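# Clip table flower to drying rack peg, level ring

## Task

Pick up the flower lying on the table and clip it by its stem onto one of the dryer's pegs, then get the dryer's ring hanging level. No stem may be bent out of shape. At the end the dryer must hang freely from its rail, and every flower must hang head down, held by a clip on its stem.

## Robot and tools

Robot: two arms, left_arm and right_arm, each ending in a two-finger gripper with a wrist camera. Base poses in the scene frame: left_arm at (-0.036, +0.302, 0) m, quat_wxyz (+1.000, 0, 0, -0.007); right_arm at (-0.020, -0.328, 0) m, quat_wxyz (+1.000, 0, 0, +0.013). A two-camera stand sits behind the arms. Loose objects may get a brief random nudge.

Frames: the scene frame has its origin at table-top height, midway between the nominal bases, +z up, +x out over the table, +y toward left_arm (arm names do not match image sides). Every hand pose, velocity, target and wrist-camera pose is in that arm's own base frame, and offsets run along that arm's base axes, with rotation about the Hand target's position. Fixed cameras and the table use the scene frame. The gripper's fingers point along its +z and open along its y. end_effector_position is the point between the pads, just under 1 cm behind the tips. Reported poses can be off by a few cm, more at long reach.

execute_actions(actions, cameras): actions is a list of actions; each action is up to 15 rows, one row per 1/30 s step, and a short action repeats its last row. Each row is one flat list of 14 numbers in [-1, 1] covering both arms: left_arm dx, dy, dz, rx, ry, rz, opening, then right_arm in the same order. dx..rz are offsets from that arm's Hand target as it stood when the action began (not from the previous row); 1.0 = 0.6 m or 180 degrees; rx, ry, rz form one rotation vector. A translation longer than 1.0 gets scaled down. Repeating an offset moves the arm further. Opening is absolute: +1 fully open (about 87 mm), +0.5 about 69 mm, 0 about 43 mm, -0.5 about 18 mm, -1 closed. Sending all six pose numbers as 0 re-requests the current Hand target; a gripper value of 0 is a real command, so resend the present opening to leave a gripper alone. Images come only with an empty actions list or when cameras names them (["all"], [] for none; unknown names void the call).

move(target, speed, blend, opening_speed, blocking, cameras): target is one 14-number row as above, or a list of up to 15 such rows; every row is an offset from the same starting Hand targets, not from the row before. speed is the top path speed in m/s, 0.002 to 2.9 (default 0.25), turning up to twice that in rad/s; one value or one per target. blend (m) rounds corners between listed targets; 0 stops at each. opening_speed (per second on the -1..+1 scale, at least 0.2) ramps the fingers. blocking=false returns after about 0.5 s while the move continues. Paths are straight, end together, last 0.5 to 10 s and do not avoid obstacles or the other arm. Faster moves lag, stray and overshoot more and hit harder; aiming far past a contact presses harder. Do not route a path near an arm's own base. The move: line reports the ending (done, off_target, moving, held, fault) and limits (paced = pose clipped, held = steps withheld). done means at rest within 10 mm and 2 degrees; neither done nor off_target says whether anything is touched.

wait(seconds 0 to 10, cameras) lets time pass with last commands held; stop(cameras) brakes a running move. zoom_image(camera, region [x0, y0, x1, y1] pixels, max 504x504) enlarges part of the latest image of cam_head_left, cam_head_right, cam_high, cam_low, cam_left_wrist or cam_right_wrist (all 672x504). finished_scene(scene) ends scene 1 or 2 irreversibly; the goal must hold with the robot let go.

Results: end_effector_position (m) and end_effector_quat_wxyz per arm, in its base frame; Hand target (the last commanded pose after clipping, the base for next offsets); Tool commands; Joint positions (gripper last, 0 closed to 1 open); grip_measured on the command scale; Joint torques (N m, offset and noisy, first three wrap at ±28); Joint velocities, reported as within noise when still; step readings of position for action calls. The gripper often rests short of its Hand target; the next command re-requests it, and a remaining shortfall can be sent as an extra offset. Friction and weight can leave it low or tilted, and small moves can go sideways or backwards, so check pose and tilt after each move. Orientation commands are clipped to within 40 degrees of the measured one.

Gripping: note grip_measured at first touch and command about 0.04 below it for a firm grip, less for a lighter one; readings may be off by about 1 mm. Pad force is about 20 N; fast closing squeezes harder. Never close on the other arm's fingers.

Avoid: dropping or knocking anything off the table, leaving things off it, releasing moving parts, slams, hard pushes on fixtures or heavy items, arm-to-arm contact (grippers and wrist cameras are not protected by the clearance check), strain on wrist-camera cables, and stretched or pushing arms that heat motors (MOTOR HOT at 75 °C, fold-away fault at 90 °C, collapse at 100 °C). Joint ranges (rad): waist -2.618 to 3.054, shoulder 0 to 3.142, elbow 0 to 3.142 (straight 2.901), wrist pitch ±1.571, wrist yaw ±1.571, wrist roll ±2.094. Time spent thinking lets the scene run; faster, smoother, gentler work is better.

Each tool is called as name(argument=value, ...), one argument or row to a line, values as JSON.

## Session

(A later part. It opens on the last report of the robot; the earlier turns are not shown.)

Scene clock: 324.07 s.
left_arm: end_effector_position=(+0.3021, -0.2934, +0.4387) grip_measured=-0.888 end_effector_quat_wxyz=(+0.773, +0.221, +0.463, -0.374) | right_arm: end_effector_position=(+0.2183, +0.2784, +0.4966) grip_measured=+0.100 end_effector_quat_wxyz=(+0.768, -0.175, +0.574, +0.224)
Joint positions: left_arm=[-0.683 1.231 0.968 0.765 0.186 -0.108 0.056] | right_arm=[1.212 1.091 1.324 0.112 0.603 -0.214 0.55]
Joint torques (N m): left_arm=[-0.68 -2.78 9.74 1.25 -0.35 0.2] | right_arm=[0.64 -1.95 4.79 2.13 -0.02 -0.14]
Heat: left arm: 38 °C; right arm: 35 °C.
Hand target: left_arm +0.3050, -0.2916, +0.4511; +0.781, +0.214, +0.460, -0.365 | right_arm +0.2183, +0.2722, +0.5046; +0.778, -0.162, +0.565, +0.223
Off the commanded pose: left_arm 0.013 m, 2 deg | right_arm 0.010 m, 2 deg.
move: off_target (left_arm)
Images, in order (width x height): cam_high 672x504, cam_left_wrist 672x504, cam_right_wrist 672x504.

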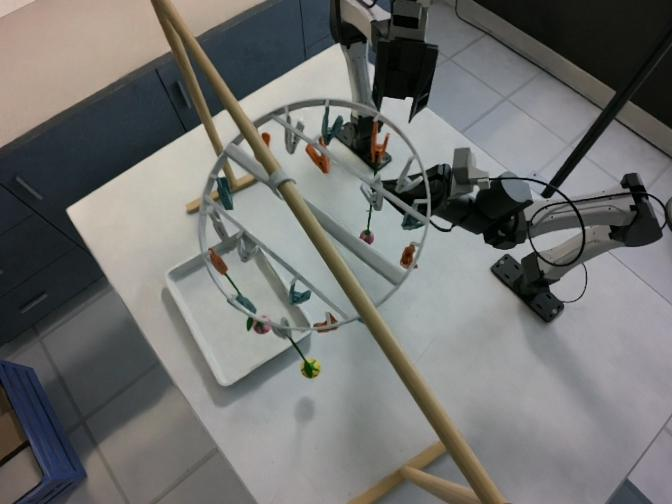

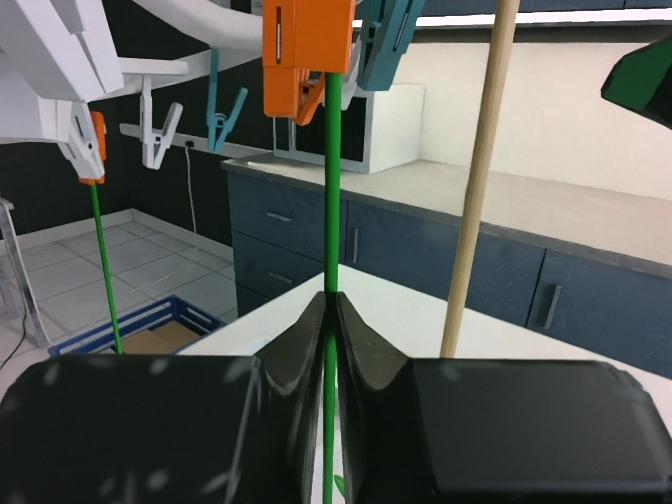

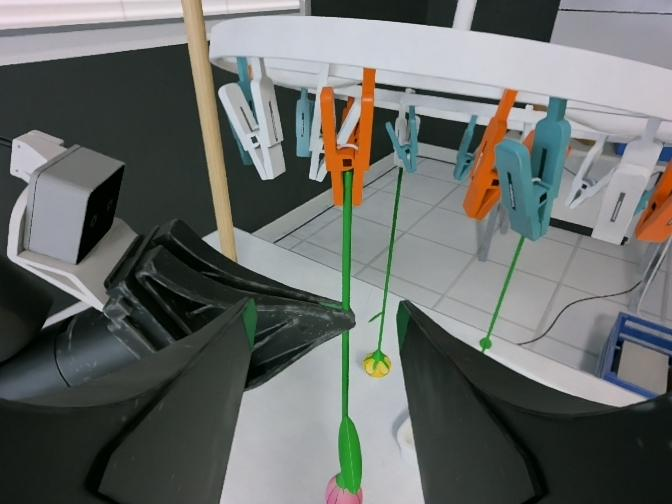

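move(
  target=[0.033,0.005,-0.022,0,0,0,-1,-0.05,-0.03,-0.01,0,0,0,0.1],
  speed=0.05,
  cameras=["cam_right_wrist","cam_left_wrist","cam_high"],
)

Scene clock: 326.73 s.
left_arm: end_effector_position=(+0.3242, -0.2920, +0.4217) grip_measured=-0.888 end_effector_quat_wxyz=(+0.770, +0.220, +0.478, -0.360) | right_arm: end_effector_position=(+0.1878, +0.2616, +0.4910) grip_measured=+0.100 end_effector_quat_wxyz=(+0.769, -0.178, +0.572, +0.223)
Joint positions: left_arm=[-0.642 1.287 0.968 0.79 0.203 -0.108 0.056] | right_arm=[1.347 0.994 1.244 0.137 0.726 -0.283 0.55]
Joint torques (N m): left_arm=[0.38 -3.32 8.62 1.83 -0.02 -0.03] | right_arm=[0.64 -1.26 4.68 2.02 -0.04 -0.14]
Heat: left arm: 38 °C; right arm: 35 °C.
Hand target: left_arm +0.3248, -0.2886, +0.4379; +0.781, +0.214, +0.460, -0.365 | right_arm +0.1883, +0.2542, +0.4986; +0.778, -0.162, +0.565, +0.223
Off the commanded pose: left_arm 0.017 m, 3 deg | right_arm 0.011 m, 2 deg.
move: off_target (left_arm, right_arm)
Images, in order (width x height): cam_high 672x504, cam_left_wrist 672x504, cam_right_wrist 672x504.

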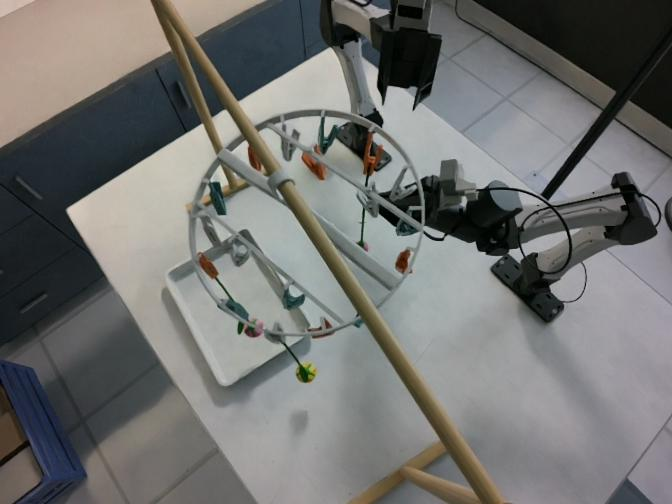

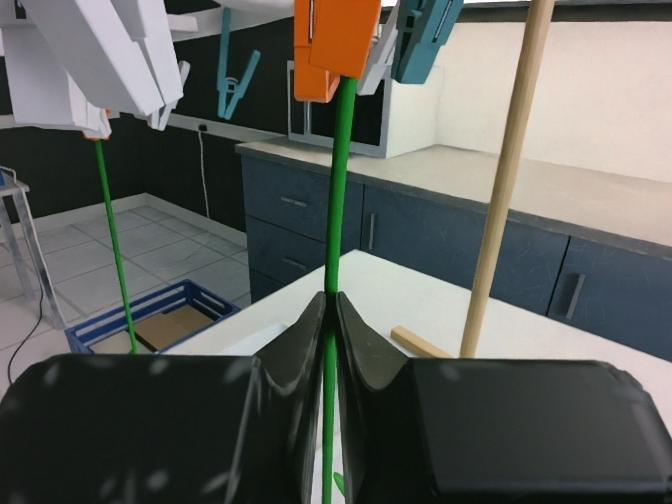

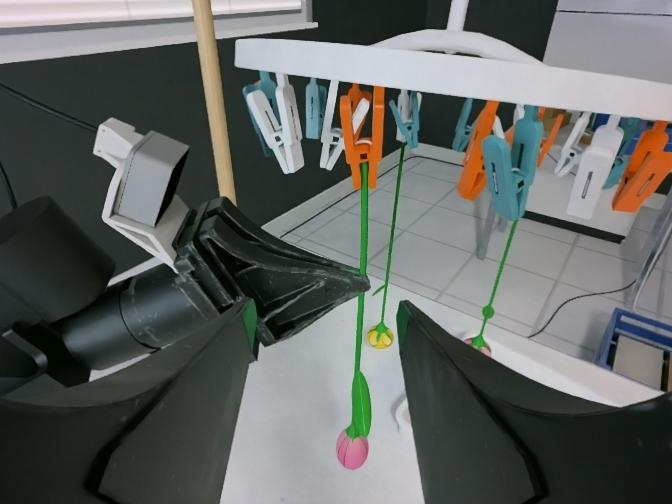

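move(
  target=[0,0,0,0,0,0,0.3,0,0,0,0,0,0,0.1],
  speed=0.05,
  opening_speed=0.4,
  cameras=["cam_right_wrist","cam_left_wrist"],
)

Scene clock: 330.97 s.
left_arm: end_effector_position=(+0.3242, -0.2920, +0.4217) grip_measured=+0.300 end_effector_quat_wxyz=(+0.770, +0.220, +0.479, -0.360) | right_arm: end_effector_position=(+0.1878, +0.2616, +0.4910) grip_measured=+0.100 end_effector_quat_wxyz=(+0.769, -0.178, +0.572, +0.223)
Joint positions: left_arm=[-0.642 1.287 0.968 0.79 0.203 -0.109 0.65] | right_arm=[1.347 0.994 1.244 0.137 0.726 -0.283 0.55]
Joint torques (N m): left_arm=[0.57 -3.29 8.7 1.84 -0.04 -0.04] | right_arm=[0.64 -1.26 4.67 2.02 -0.05 -0.14]
Heat: left arm: 38 °C; right arm: 34 °C.
Hand target: left_arm +0.3248, -0.2886, +0.4379; +0.781, +0.214, +0.460, -0.365 | right_arm +0.1883, +0.2542, +0.4986; +0.778, -0.162, +0.565, +0.223
Off the commanded pose: left_arm 0.017 m, 3 deg | right_arm 0.011 m, 2 deg.
move: off_target (left_arm, right_arm)
Images, in order (width x height): cam_left_wrist 672x504, cam_right_wrist 672x504.

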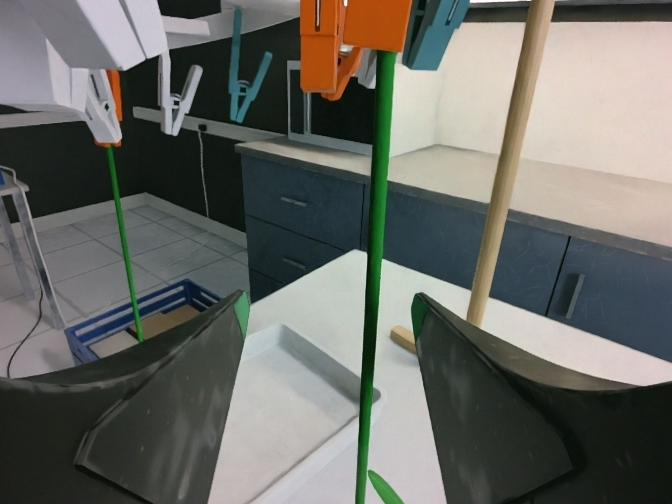

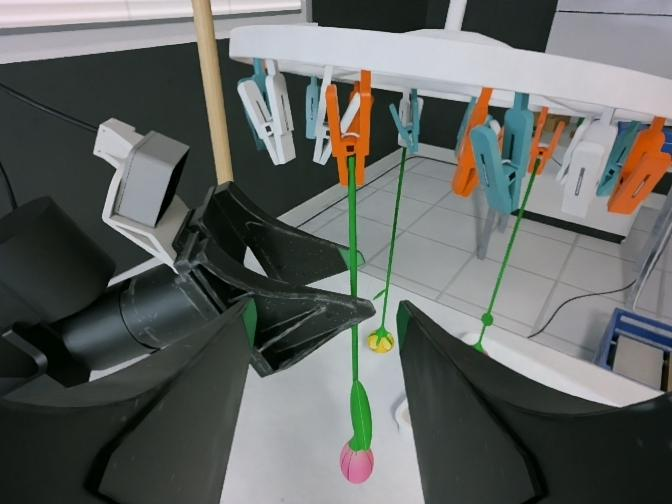

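move(
  target=[
    [-0.13,0.155,-0.07,0,0,0,0.3,0,0,0,0,0,0,0.1],
    [-0.13,0.4,-0.15,0,0,0,0.3,0,-0.15,-0.1,0,0,0,0.1],
  ],
  speed=0.15,
  blend=[0.03,0],
  cameras=["all"],
)

zoom_image(
  camera="cam_low",
  region=[270, 100, 390, 270],
)

zoom_image(
  camera="cam_high",
  region=[170, 80, 450, 400],
)

Scene clock: 334.67 s.
left_arm: end_effector_position=(+0.2538, -0.0442, +0.3472) grip_measured=+0.300 end_effector_quat_wxyz=(+0.777, +0.156, +0.509, -0.334) | right_arm: end_effector_position=(+0.1892, +0.1582, +0.4474) grip_measured=+0.100 end_effector_quat_wxyz=(+0.788, -0.149, +0.557, +0.217)
Joint positions: left_arm=[0.539 0.926 0.375 1.531 1.024 -1.013 0.65] | right_arm=[1.094 0.577 0.932 0.043 0.528 -0.201 0.55]
Joint torques (N m): left_arm=[0.28 -0.4 5.33 1.12 -0.27 0] | right_arm=[-0.28 1.68 4.4 1.32 -0.36 0.16]
Heat: left arm: 37 °C; right arm: 34 °C.
Hand target: left_arm +0.2468, -0.0486, +0.3479; +0.781, +0.214, +0.460, -0.365 | right_arm +0.1883, +0.1642, +0.4386; +0.778, -0.162, +0.565, +0.223
Off the commanded pose: left_arm 0.008 m, 9 deg | right_arm 0.011 m, 2 deg.
joint sent to its limit (left arm) — joint 4 (wrist pitch), upper limit. The joint targets are off in position and orientation.
move: off_target (left_arm, right_arm)

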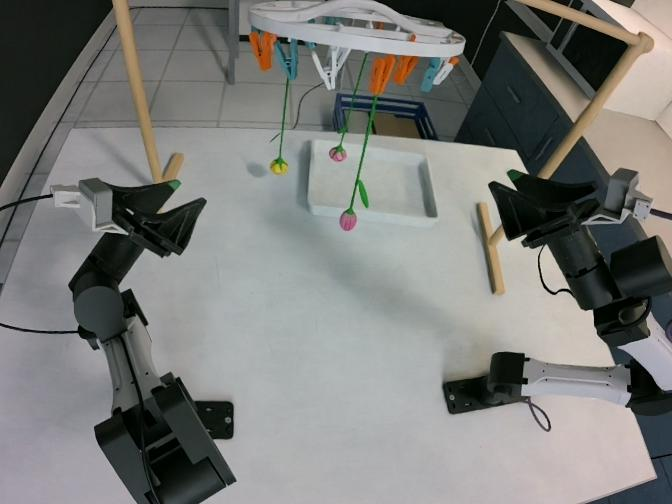

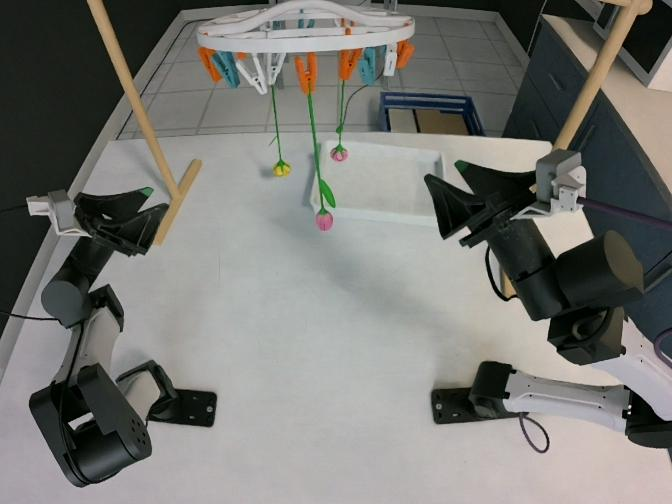

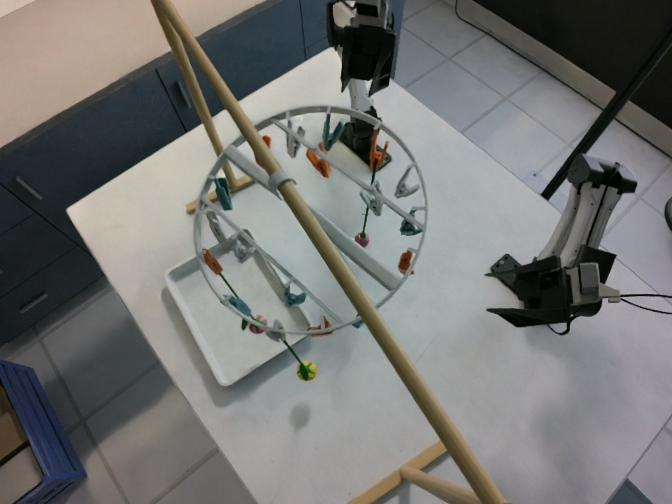

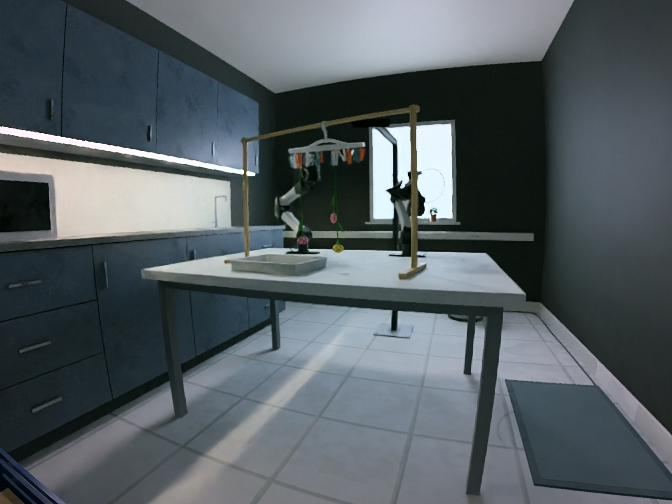

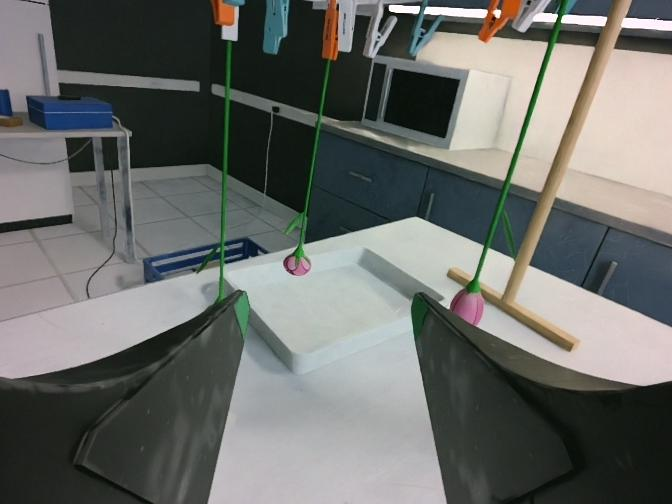

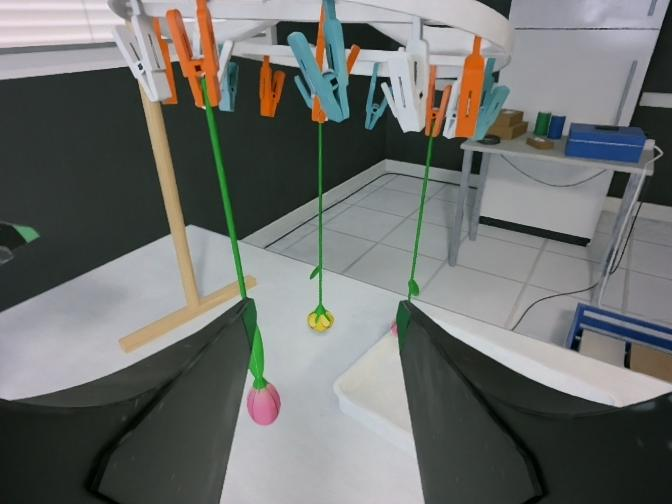

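Scaled by 2.965 from the camera's 672x504 image, which has a finer 960x720 frame.

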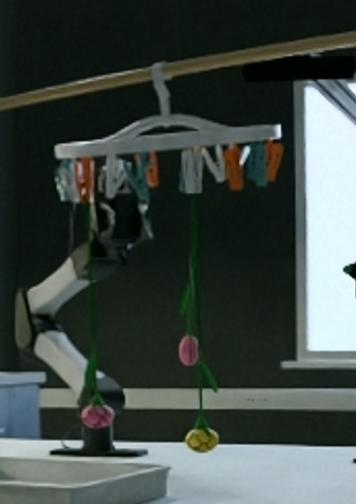

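Scaled by 1.575 from the camera's 672x504 image, which has a finer 960x720 frame.

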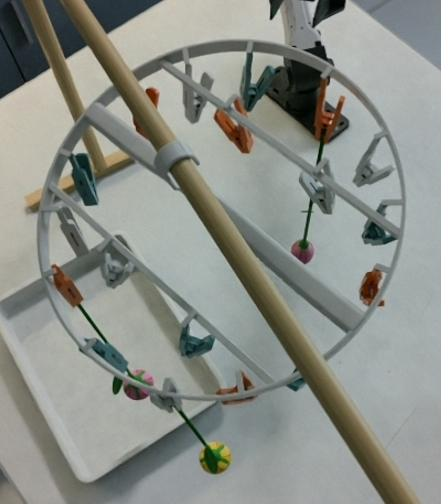

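zoom_image(
  camera="cam_low",
  region=[280, 110, 375, 180],
)

zoom_image(
  camera="cam_head_right",
  region=[180, 0, 430, 100],
)

zoom_image(
  camera="cam_head_left",
  region=[230, 0, 480, 100],
)

Scaled by 5.305 from the camera's 672x504 image, which has a finer 960x720 frame.

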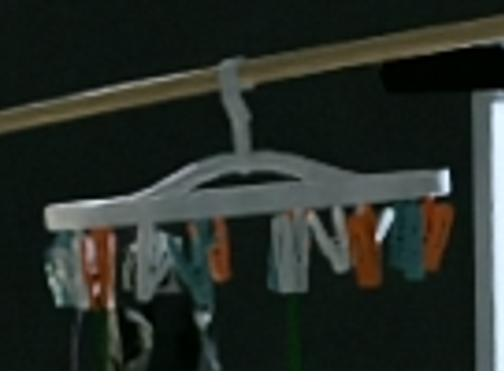

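Scaled by 2.016 from the camera's 672x504 image, which has a finer 960x720 frame.

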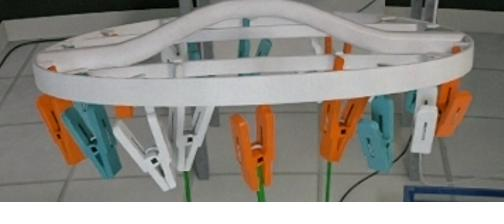

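Scaled by 2.016 from the camera's 672x504 image, which has a finer 960x720 frame.

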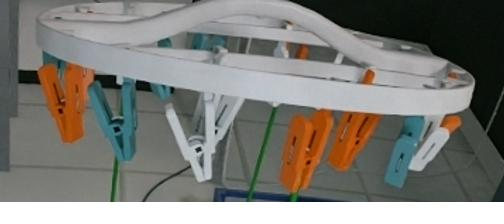

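zoom_image(
  camera="cam_right_wrist",
  region=[90, 0, 540, 150],
)

zoom_image(
  camera="cam_left_wrist",
  region=[150, 0, 640, 150],
)

Scaled by 1.120 from the camera's 672x504 image, which has a finer 960x720 frame.

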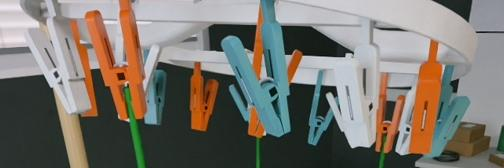

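Scaled by 1.029 from the camera's 672x504 image, which has a finer 960x720 frame.

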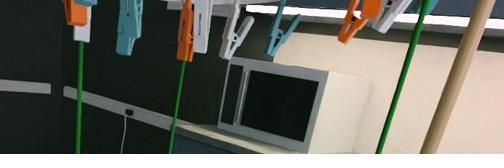

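move(
  target=[0,0,0,0,0,0,0.3,0.02,0.127,0.019,0.0554,-0.1089,-0.0549,0.1],
  speed=0.2,
  cameras=["cam_right_wrist"],
)

Scene clock: 346.13 s.
left_arm: end_effector_position=(+0.2538, -0.0442, +0.3472) grip_measured=+0.300 end_effector_quat_wxyz=(+0.777, +0.156, +0.509, -0.334) | right_arm: end_effector_position=(+0.2056, +0.2526, +0.4339) grip_measured=+0.100 end_effector_quat_wxyz=(+0.877, -0.125, +0.437, +0.155)
Joint positions: left_arm=[0.539 0.926 0.375 1.531 1.024 -1.013 0.65] | right_arm=[1.284 1.06 0.687 1.194 0.641 -0.675 0.55]
Joint torques (N m): left_arm=[0.36 -0.28 5.29 1.13 -0.26 -0.05] | right_arm=[0.64 -0.99 5.39 2.23 -0.2 -0.11]
Heat: left arm: 36 °C; right arm: 34 °C.
Hand target: left_arm +0.2468, -0.0486, +0.3479; +0.781, +0.214, +0.460, -0.365 | right_arm +0.2003, +0.2404, +0.4500; +0.890, -0.081, +0.415, +0.173
Off the commanded pose: left_arm 0.008 m, 9 deg | right_arm 0.021 m, 6 deg.
joint sent to its limit (left arm) — joint 4 (wrist pitch), upper limit. The joint targets are off in position and orientation.
move: off_target (left_arm, right_arm)
Images, in order (width x height): cam_right_wrist 672x504.

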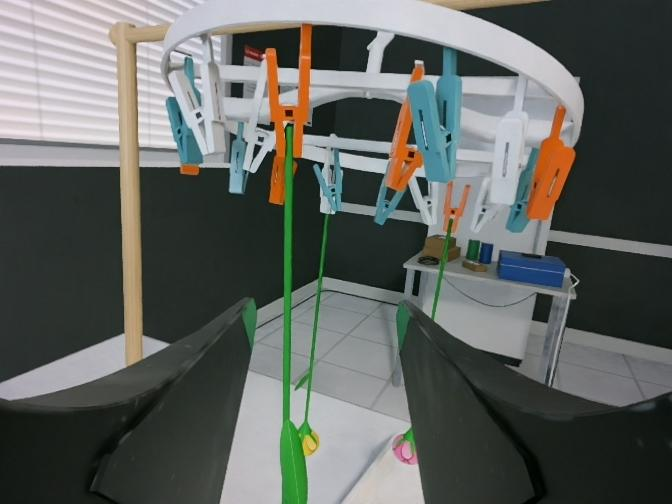

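zoom_image(
  camera="cam_right_wrist",
  region=[150, 0, 600, 240],
)

Scaled by 1.120 from the camera's 672x504 image, which has a finer 960x720 frame.

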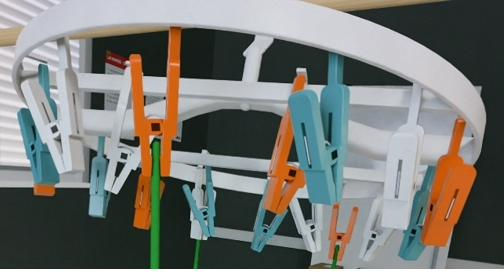

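move(
  target=[
    [0,0,0,0,0,0,0.3,-0.1005,-0.084,0.25,-0.0919,0.3211,-0.0607,-1],
    [0,0,0,0,0,0,0.3,0.1412,0.076,0.3,-0.0919,0.3211,-0.0607,-1],
  ],
  speed=0.2,
  blend=[0.04,0],
  cameras=["cam_right_wrist","cam_high"],
)

Scene clock: 359.80 s.
left_arm: end_effector_position=(+0.2538, -0.0442, +0.3472) grip_measured=+0.300 end_effector_quat_wxyz=(+0.777, +0.156, +0.509, -0.334) | right_arm: end_effector_position=(+0.2900, +0.3026, +0.6177) grip_measured=-1.000 end_effector_quat_wxyz=(+0.782, -0.060, +0.616, +0.071)
Joint positions: left_arm=[0.539 0.926 0.375 1.531 1.024 -1.013 0.65] | right_arm=[1.174 1.951 2.848 -0.486 0.945 -0.347 0]
Joint torques (N m): left_arm=[0.35 -0.35 5.23 1.12 -0.27 -0.03] | right_arm=[-0.32 -8.13 4.08 1.13 -0.41 0.12]
Heat: left arm: 35 °C; right arm: 34 °C.
Hand target: left_arm +0.2468, -0.0486, +0.3479; +0.781, +0.214, +0.460, -0.365 | right_arm +0.2851, +0.2860, +0.6300; +0.571, -0.071, +0.816, +0.050
Off the commanded pose: left_arm 0.008 m, 9 deg | right_arm 0.021 m, 34 deg.
elbow stopped short (right arm): the move would have taken joint 3 (elbow) straighter than the controller allows.
joint sent to its limit (left arm) — joint 4 (wrist pitch), upper limit. The joint targets are off in position and orientation.
move: off_target (left_arm, right_arm)
Images, in order (width x height): cam_high 672x504, cam_right_wrist 672x504.

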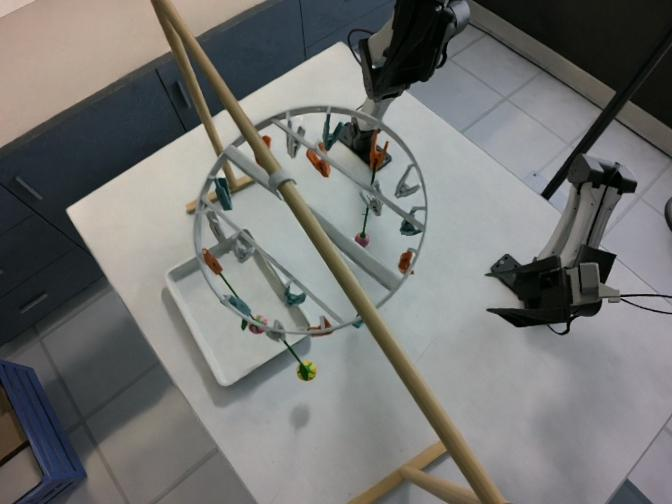

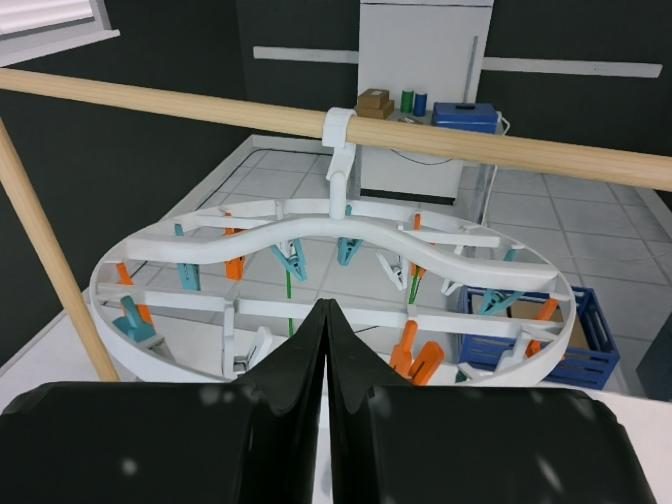

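move(
  target=[0,0,0,0,0,0,0.3,0,0,-0.05,0.0193,-0.1094,0,-1],
  speed=0.1,
  cameras=["cam_right_wrist","cam_high"],
)

zoom_image(
  camera="cam_high",
  region=[320, 70, 460, 200],
)

Scene clock: 363.13 s.
left_arm: end_effector_position=(+0.2538, -0.0442, +0.3472) grip_measured=+0.300 end_effector_quat_wxyz=(+0.777, +0.156, +0.509, -0.334) | right_arm: end_effector_position=(+0.2890, +0.3066, +0.5918) grip_measured=-1.000 end_effector_quat_wxyz=(+0.754, -0.076, +0.649, +0.071)
Joint positions: left_arm=[0.539 0.926 0.375 1.531 1.024 -1.013 0.65] | right_arm=[1.174 1.945 2.848 -0.65 0.948 -0.229 0]
Joint torques (N m): left_arm=[0.46 -0.38 5.34 1.14 -0.27 -0.01] | right_arm=[-0.18 -7.91 4.16 1.25 -0.02 0.12]
Heat: left arm: 35 °C; right arm: 33 °C.
Hand target: left_arm +0.2468, -0.0486, +0.3479; +0.781, +0.214, +0.460, -0.365 | right_arm +0.2851, +0.2860, +0.6000; +0.704, -0.061, +0.705, +0.061
Off the commanded pose: left_arm 0.008 m, 9 deg | right_arm 0.023 m, 9 deg.
elbow stopped short (right arm): the move would have taken joint 3 (elbow) straighter than the controller allows.
joint sent to its limit (left arm) — joint 4 (wrist pitch), upper limit. The joint targets are off in position and orientation.
move: off_target (left_arm, right_arm)
Images, in order (width x height): cam_high 672x504, cam_right_wrist 672x504.

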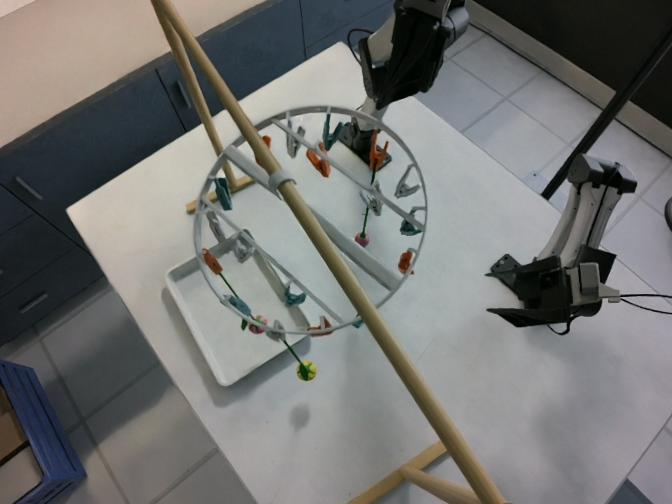

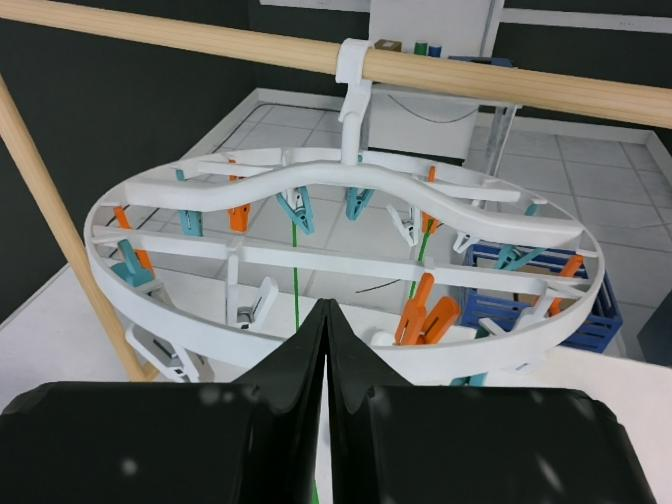

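Scaled by 3.600 from the camera's 672x504 image, which has a finer 960x720 frame.

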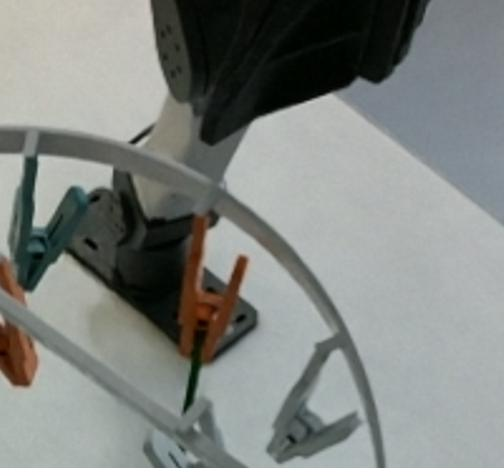

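move(
  target=[
    [0,0,0,0,0,0,0.3,0,0,0.045,0.0145,-0.0821,0,-1],
    [0,0,0,0,0,0,0.3,0.08,0.0,0.045,0.0145,-0.0821,0,-1],
    [0,0,0,0,0,0,0.3,0.08,0.0,0.0,0.0145,-0.0821,0,-1],
  ],
  speed=0.12,
  blend=[0.02,0.02,0],
  cameras=["cam_right_wrist","cam_high"],
)

zoom_image(
  camera="cam_high",
  region=[320, 70, 460, 200],
)

Scene clock: 367.37 s.
left_arm: end_effector_position=(+0.2538, -0.0442, +0.3472) grip_measured=+0.300 end_effector_quat_wxyz=(+0.777, +0.156, +0.509, -0.334) | right_arm: end_effector_position=(+0.3379, +0.2922, +0.5856) grip_measured=-1.000 end_effector_quat_wxyz=(+0.778, -0.056, +0.622, +0.058)
Joint positions: left_arm=[0.539 0.926 0.375 1.531 1.024 -1.013 0.65] | right_arm=[1.025 1.778 2.402 -0.293 0.833 -0.264 0]
Joint torques (N m): left_arm=[0.43 -0.34 5.26 1.12 -0.26 0.01] | right_arm=[-0.23 -7.15 3.62 1.99 -0.37 -0.16]
Heat: left arm: 35 °C; right arm: 33 °C.
Hand target: left_arm +0.2468, -0.0486, +0.3479; +0.781, +0.214, +0.460, -0.365 | right_arm +0.3331, +0.2860, +0.6000; +0.790, -0.052, +0.607, +0.069
Off the commanded pose: left_arm 0.008 m, 9 deg | right_arm 0.016 m, 3 deg.
elbow stopped short (right arm): the move would have taken joint 3 (elbow) straighter than the controller allows.
joint sent to its limit (left arm) — joint 4 (wrist pitch), upper limit. The joint targets are off in position and orientation.
move: off_target (left_arm, right_arm); blend cut to 0.0135 m at target 2
Images, in order (width x height): cam_high 672x504, cam_right_wrist 672x504.

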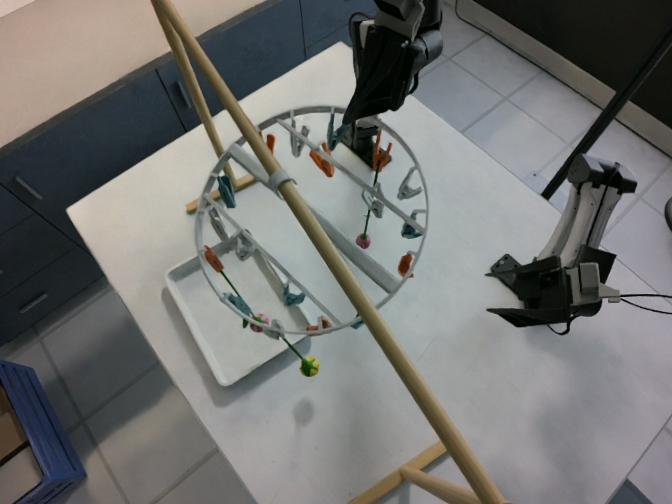

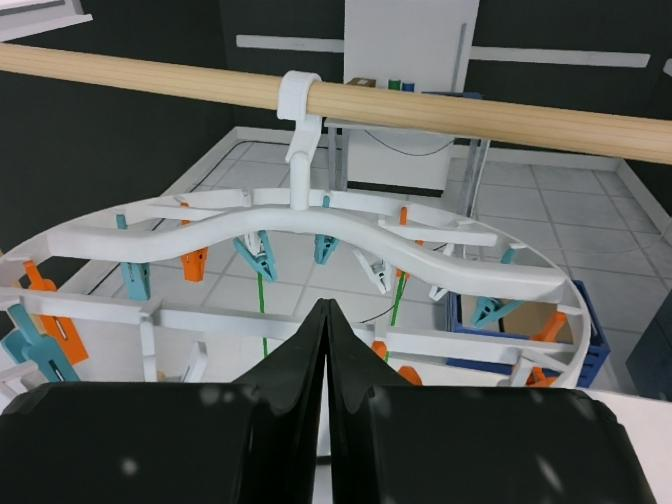

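Scaled by 3.600 from the camera's 672x504 image, which has a finer 960x720 frame.

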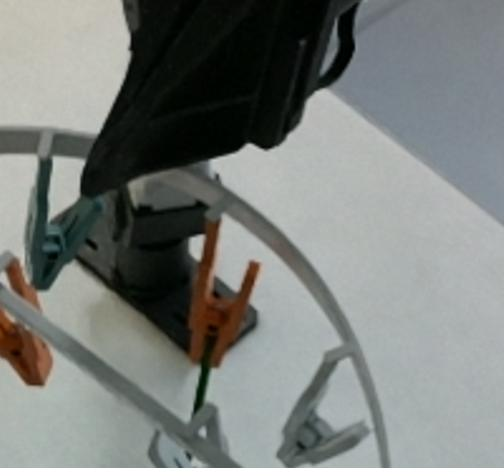

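move(
  target=[0,0,0,0,0,0,0.3,0.01,0.0,-0.07,0,0,0,-1],
  speed=0.05,
  cameras=["cam_right_wrist","cam_high","cam_low"],
)

zoom_image(
  camera="cam_low",
  region=[270, 100, 390, 190],
)

Scene clock: 369.53 s.
left_arm: end_effector_position=(+0.2538, -0.0442, +0.3472) grip_measured=+0.300 end_effector_quat_wxyz=(+0.777, +0.156, +0.509, -0.334) | right_arm: end_effector_position=(+0.3422, +0.2966, +0.5429) grip_measured=-1.000 end_effector_quat_wxyz=(+0.779, -0.061, +0.622, +0.059)
Joint positions: left_arm=[0.539 0.926 0.375 1.531 1.024 -1.013 0.65] | right_arm=[1.018 1.631 1.999 -0.041 0.816 -0.264 0]
Joint torques (N m): left_arm=[0.39 -0.46 5.22 1.13 -0.24 0.01] | right_arm=[-0.31 -7.43 4.36 1.96 -0.36 -0.08]
Heat: left arm: 35 °C; right arm: 34 °C.
Hand target: left_arm +0.2468, -0.0486, +0.3479; +0.781, +0.214, +0.460, -0.365 | right_arm +0.3391, +0.2860, +0.5580; +0.790, -0.052, +0.607, +0.069
Off the commanded pose: left_arm 0.008 m, 9 deg | right_arm 0.019 m, 3 deg.
joint sent to its limit (left arm) — joint 4 (wrist pitch), upper limit. The joint targets are off in position and orientation.
move: off_target (left_arm, right_arm)
Images, in order (width x height): cam_high 672x504, cam_low 672x504, cam_right_wrist 672x504.

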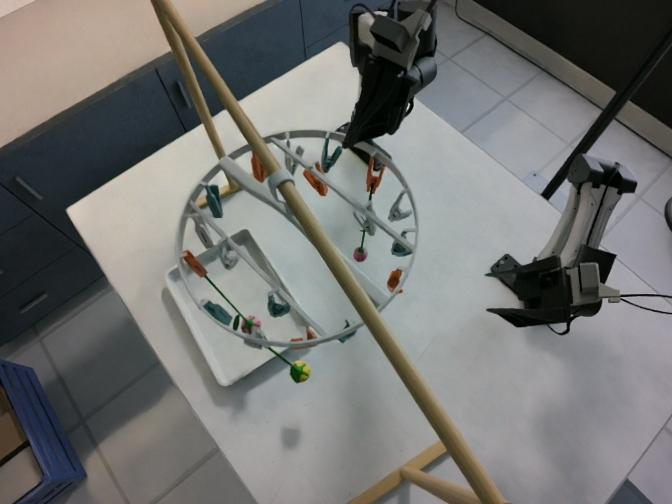

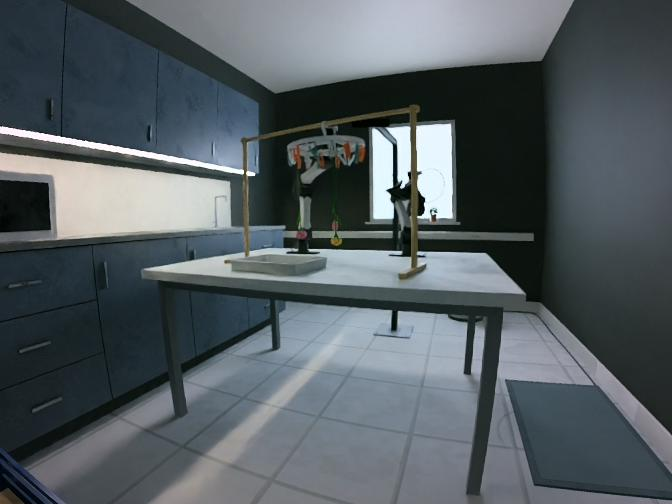

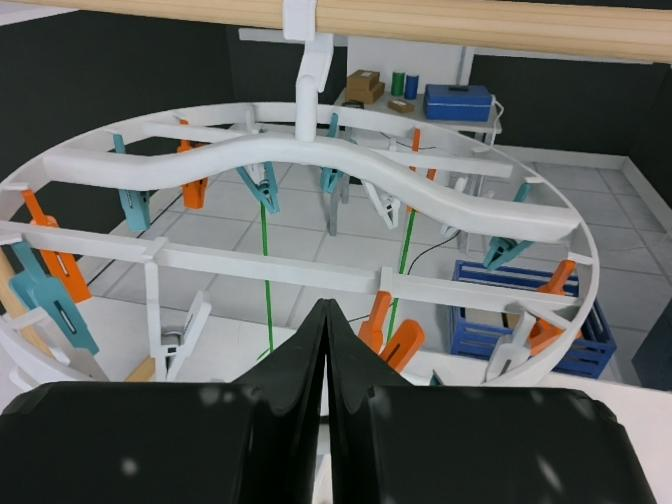

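Scaled by 4.200 from the camera's 672x504 image, which has a finer 960x720 frame.

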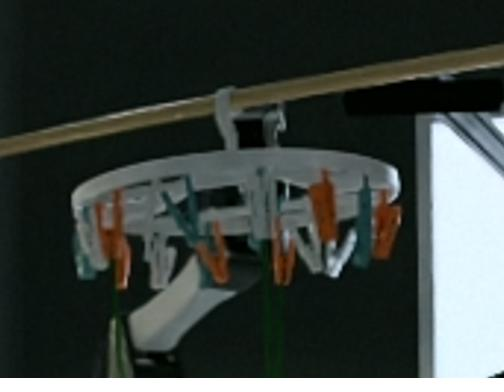

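move(
  target=[0,0,0,0,0,0,0.3,-0.01,0.0,0.09,0,0,0,-1],
  speed=0.03,
  cameras=["cam_right_wrist","cam_high","cam_low"],
)

zoom_image(
  camera="cam_low",
  region=[270, 100, 390, 190],
)

Scene clock: 372.83 s.
left_arm: end_effector_position=(+0.2538, -0.0442, +0.3472) grip_measured=+0.300 end_effector_quat_wxyz=(+0.777, +0.156, +0.509, -0.334) | right_arm: end_effector_position=(+0.3344, +0.2835, +0.6146) grip_measured=-1.000 end_effector_quat_wxyz=(+0.794, -0.037, +0.601, +0.077)
Joint positions: left_arm=[0.539 0.926 0.375 1.531 1.024 -1.013 0.65] | right_arm=[1.018 1.833 2.566 -0.322 0.816 -0.274 0]
Joint torques (N m): left_arm=[0.42 -0.31 5.31 1.12 -0.26 0] | right_arm=[0.64 -4.89 5.05 1.2 -0.27 -0.11]
Heat: left arm: 35 °C; right arm: 34 °C.
Hand target: left_arm +0.2468, -0.0486, +0.3479; +0.781, +0.214, +0.460, -0.365 | right_arm +0.3331, +0.2860, +0.6120; +0.790, -0.052, +0.607, +0.069
Off the commanded pose: left_arm 0.008 m, 9 deg | right_arm 0.004 m, 2 deg.
joint sent to its limit (left arm) — joint 4 (wrist pitch), upper limit. The joint targets are off in position and orientation.
move: off_target (left_arm)
Images, in order (width x height): cam_high 672x504, cam_low 672x504, cam_right_wrist 672x504.

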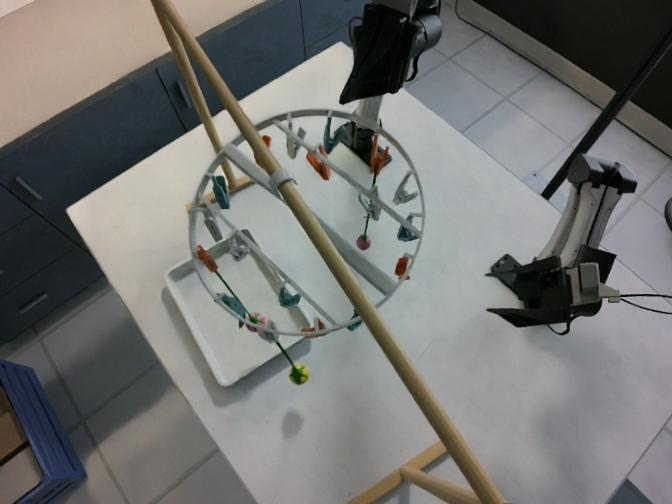

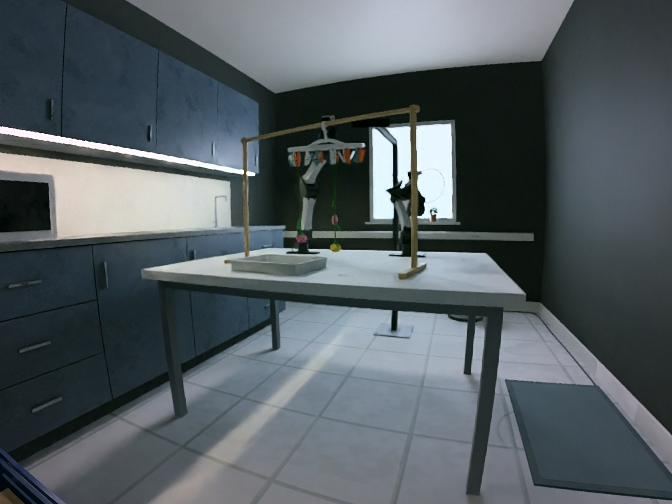

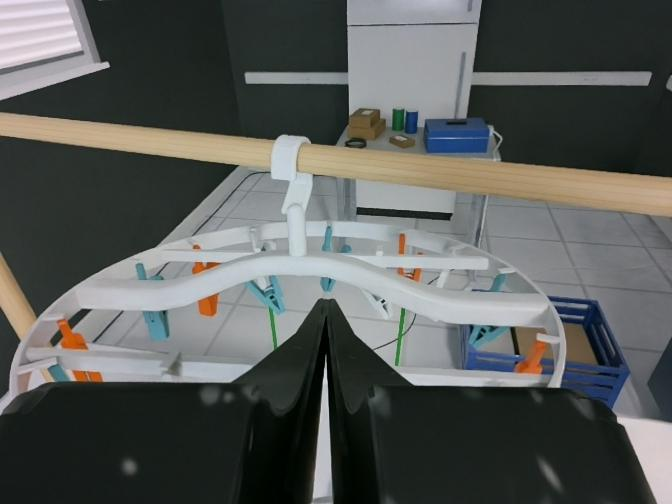

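Scaled by 4.200 from the camera's 672x504 image, which has a finer 960x720 frame.

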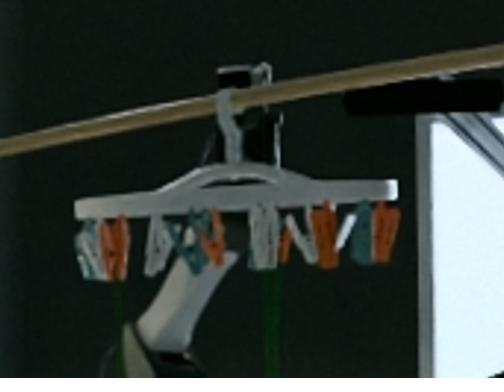

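move(
  target=[
    [0.1,0,0.12,0,0,0,-1,-0.305,-0.16,-0.02,0.0378,-0.1344,0.0662,-1],
    [0.2917,-0.0592,0.1702,-0.0539,-0.0291,-0.1325,-1,-0.2213,-0.076,-0.27,0.0378,-0.1344,0.0662,-1],
  ],
  speed=0.2,
  blend=[0.03,0],
  cameras=["cam_right_wrist","cam_left_wrist","cam_high","cam_low"],
)

zoom_image(
  camera="cam_right_wrist",
  region=[130, 0, 632, 250],
)

zoom_image(
  camera="cam_left_wrist",
  region=[60, 0, 562, 250],
)

Scene clock: 387.50 s.
left_arm: end_effector_position=(+0.4259, -0.0850, +0.4348) grip_measured=-1.000 end_effector_quat_wxyz=(+0.705, +0.207, +0.453, -0.505) | right_arm: end_effector_position=(+0.2064, +0.2491, +0.4323) grip_measured=-1.000 end_effector_quat_wxyz=(+0.877, -0.125, +0.444, +0.138)
Joint positions: left_arm=[0.194 1.77 1.307 1.531 0.958 -1.172 0] | right_arm=[1.294 1.058 0.689 1.194 0.67 -0.711 0]
Joint torques (N m): left_arm=[-0.43 -6.58 8.38 1.03 -0.66 -0.01] | right_arm=[-0.28 -1.07 5.18 2.21 -0.5 0.2]
Heat: left arm: 34 °C; right arm: 33 °C.
Hand target: left_arm +0.4218, -0.0841, +0.4500; +0.724, +0.254, +0.338, -0.545 | right_arm +0.2003, +0.2404, +0.4500; +0.890, -0.081, +0.414, +0.173
Off the commanded pose: left_arm 0.016 m, 15 deg | right_arm 0.021 m, 7 deg.
joint sent to its limit (left arm) — joint 4 (wrist pitch), upper limit. The joint targets are off in position and orientation.
move: off_target (left_arm, right_arm)
Images, in order (width x height): cam_high 672x504, cam_low 672x504, cam_left_wrist 672x504, cam_right_wrist 672x504.

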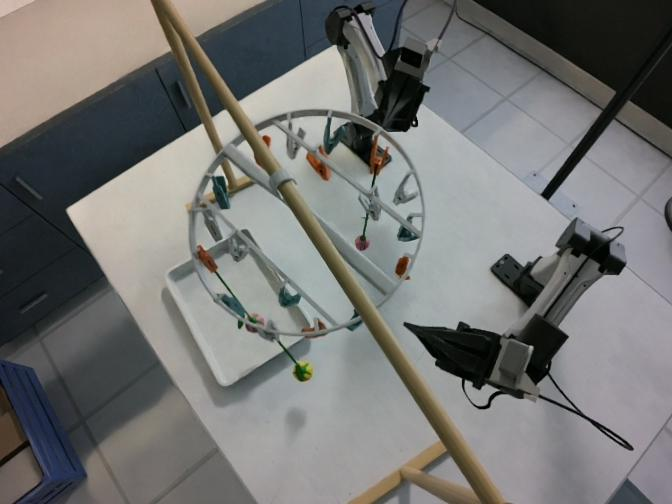

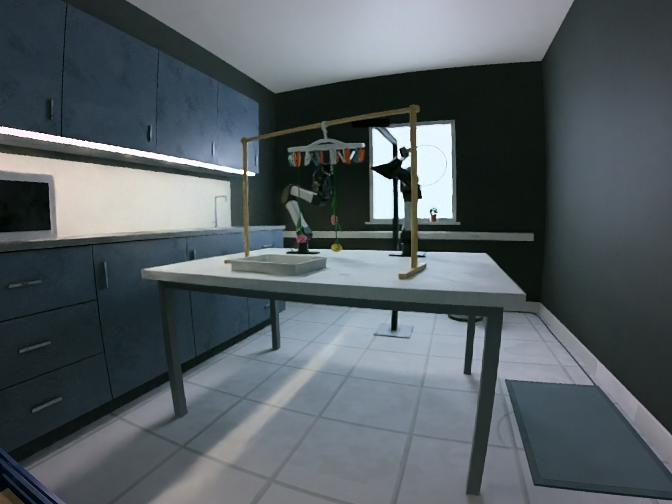

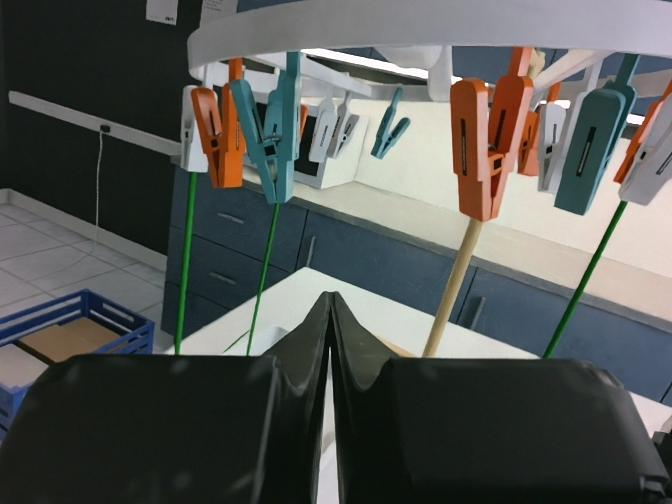

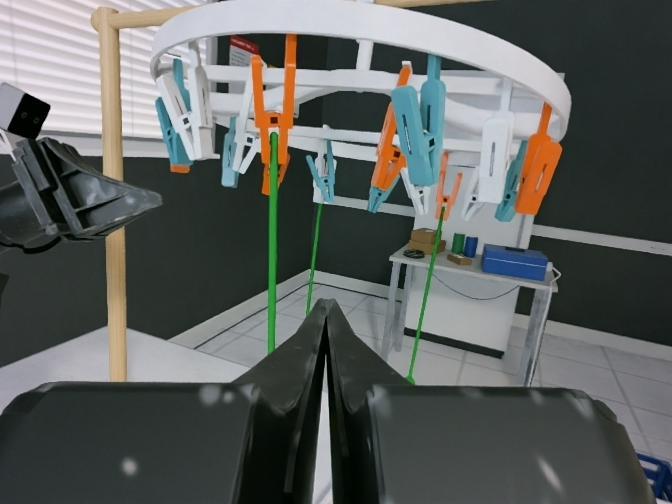

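Scaled by 1.004 from the camera's 672x504 image, which has a finer 960x720 frame.

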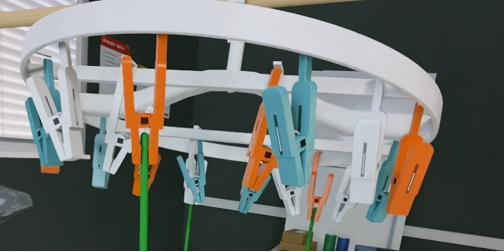

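Scaled by 1.004 from the camera's 672x504 image, which has a finer 960x720 frame.

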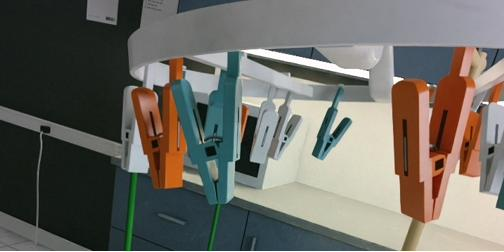

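zoom_image(
  camera="cam_right_wrist",
  region=[90, 0, 340, 110],
)

zoom_image(
  camera="cam_right_wrist",
  region=[340, 0, 590, 160],
)

zoom_image(
  camera="cam_left_wrist",
  region=[170, 0, 422, 120],
)

zoom_image(
  camera="cam_left_wrist",
  region=[420, 0, 672, 120],
)

Scaled by 2.016 from the camera's 672x504 image, which has a finer 960x720 frame.

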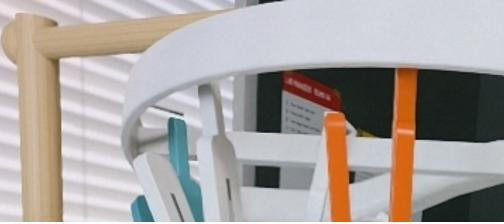

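Scaled by 2.016 from the camera's 672x504 image, which has a finer 960x720 frame.

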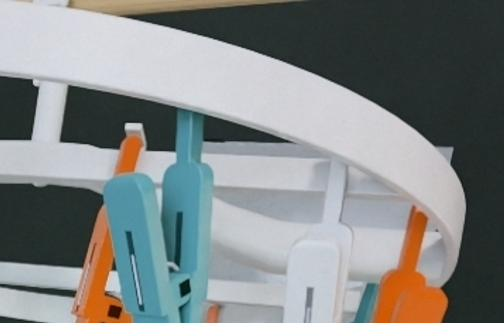

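Scaled by 2.000 from the camera's 672x504 image, which has a finer 960x720 frame.

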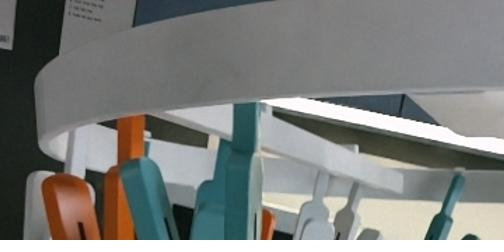

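Scaled by 2.000 from the camera's 672x504 image, which has a finer 960x720 frame.

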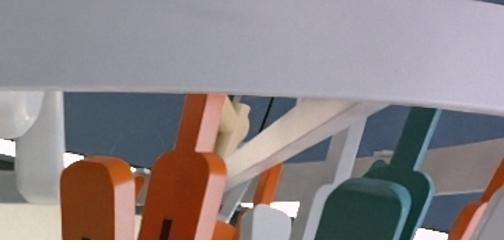

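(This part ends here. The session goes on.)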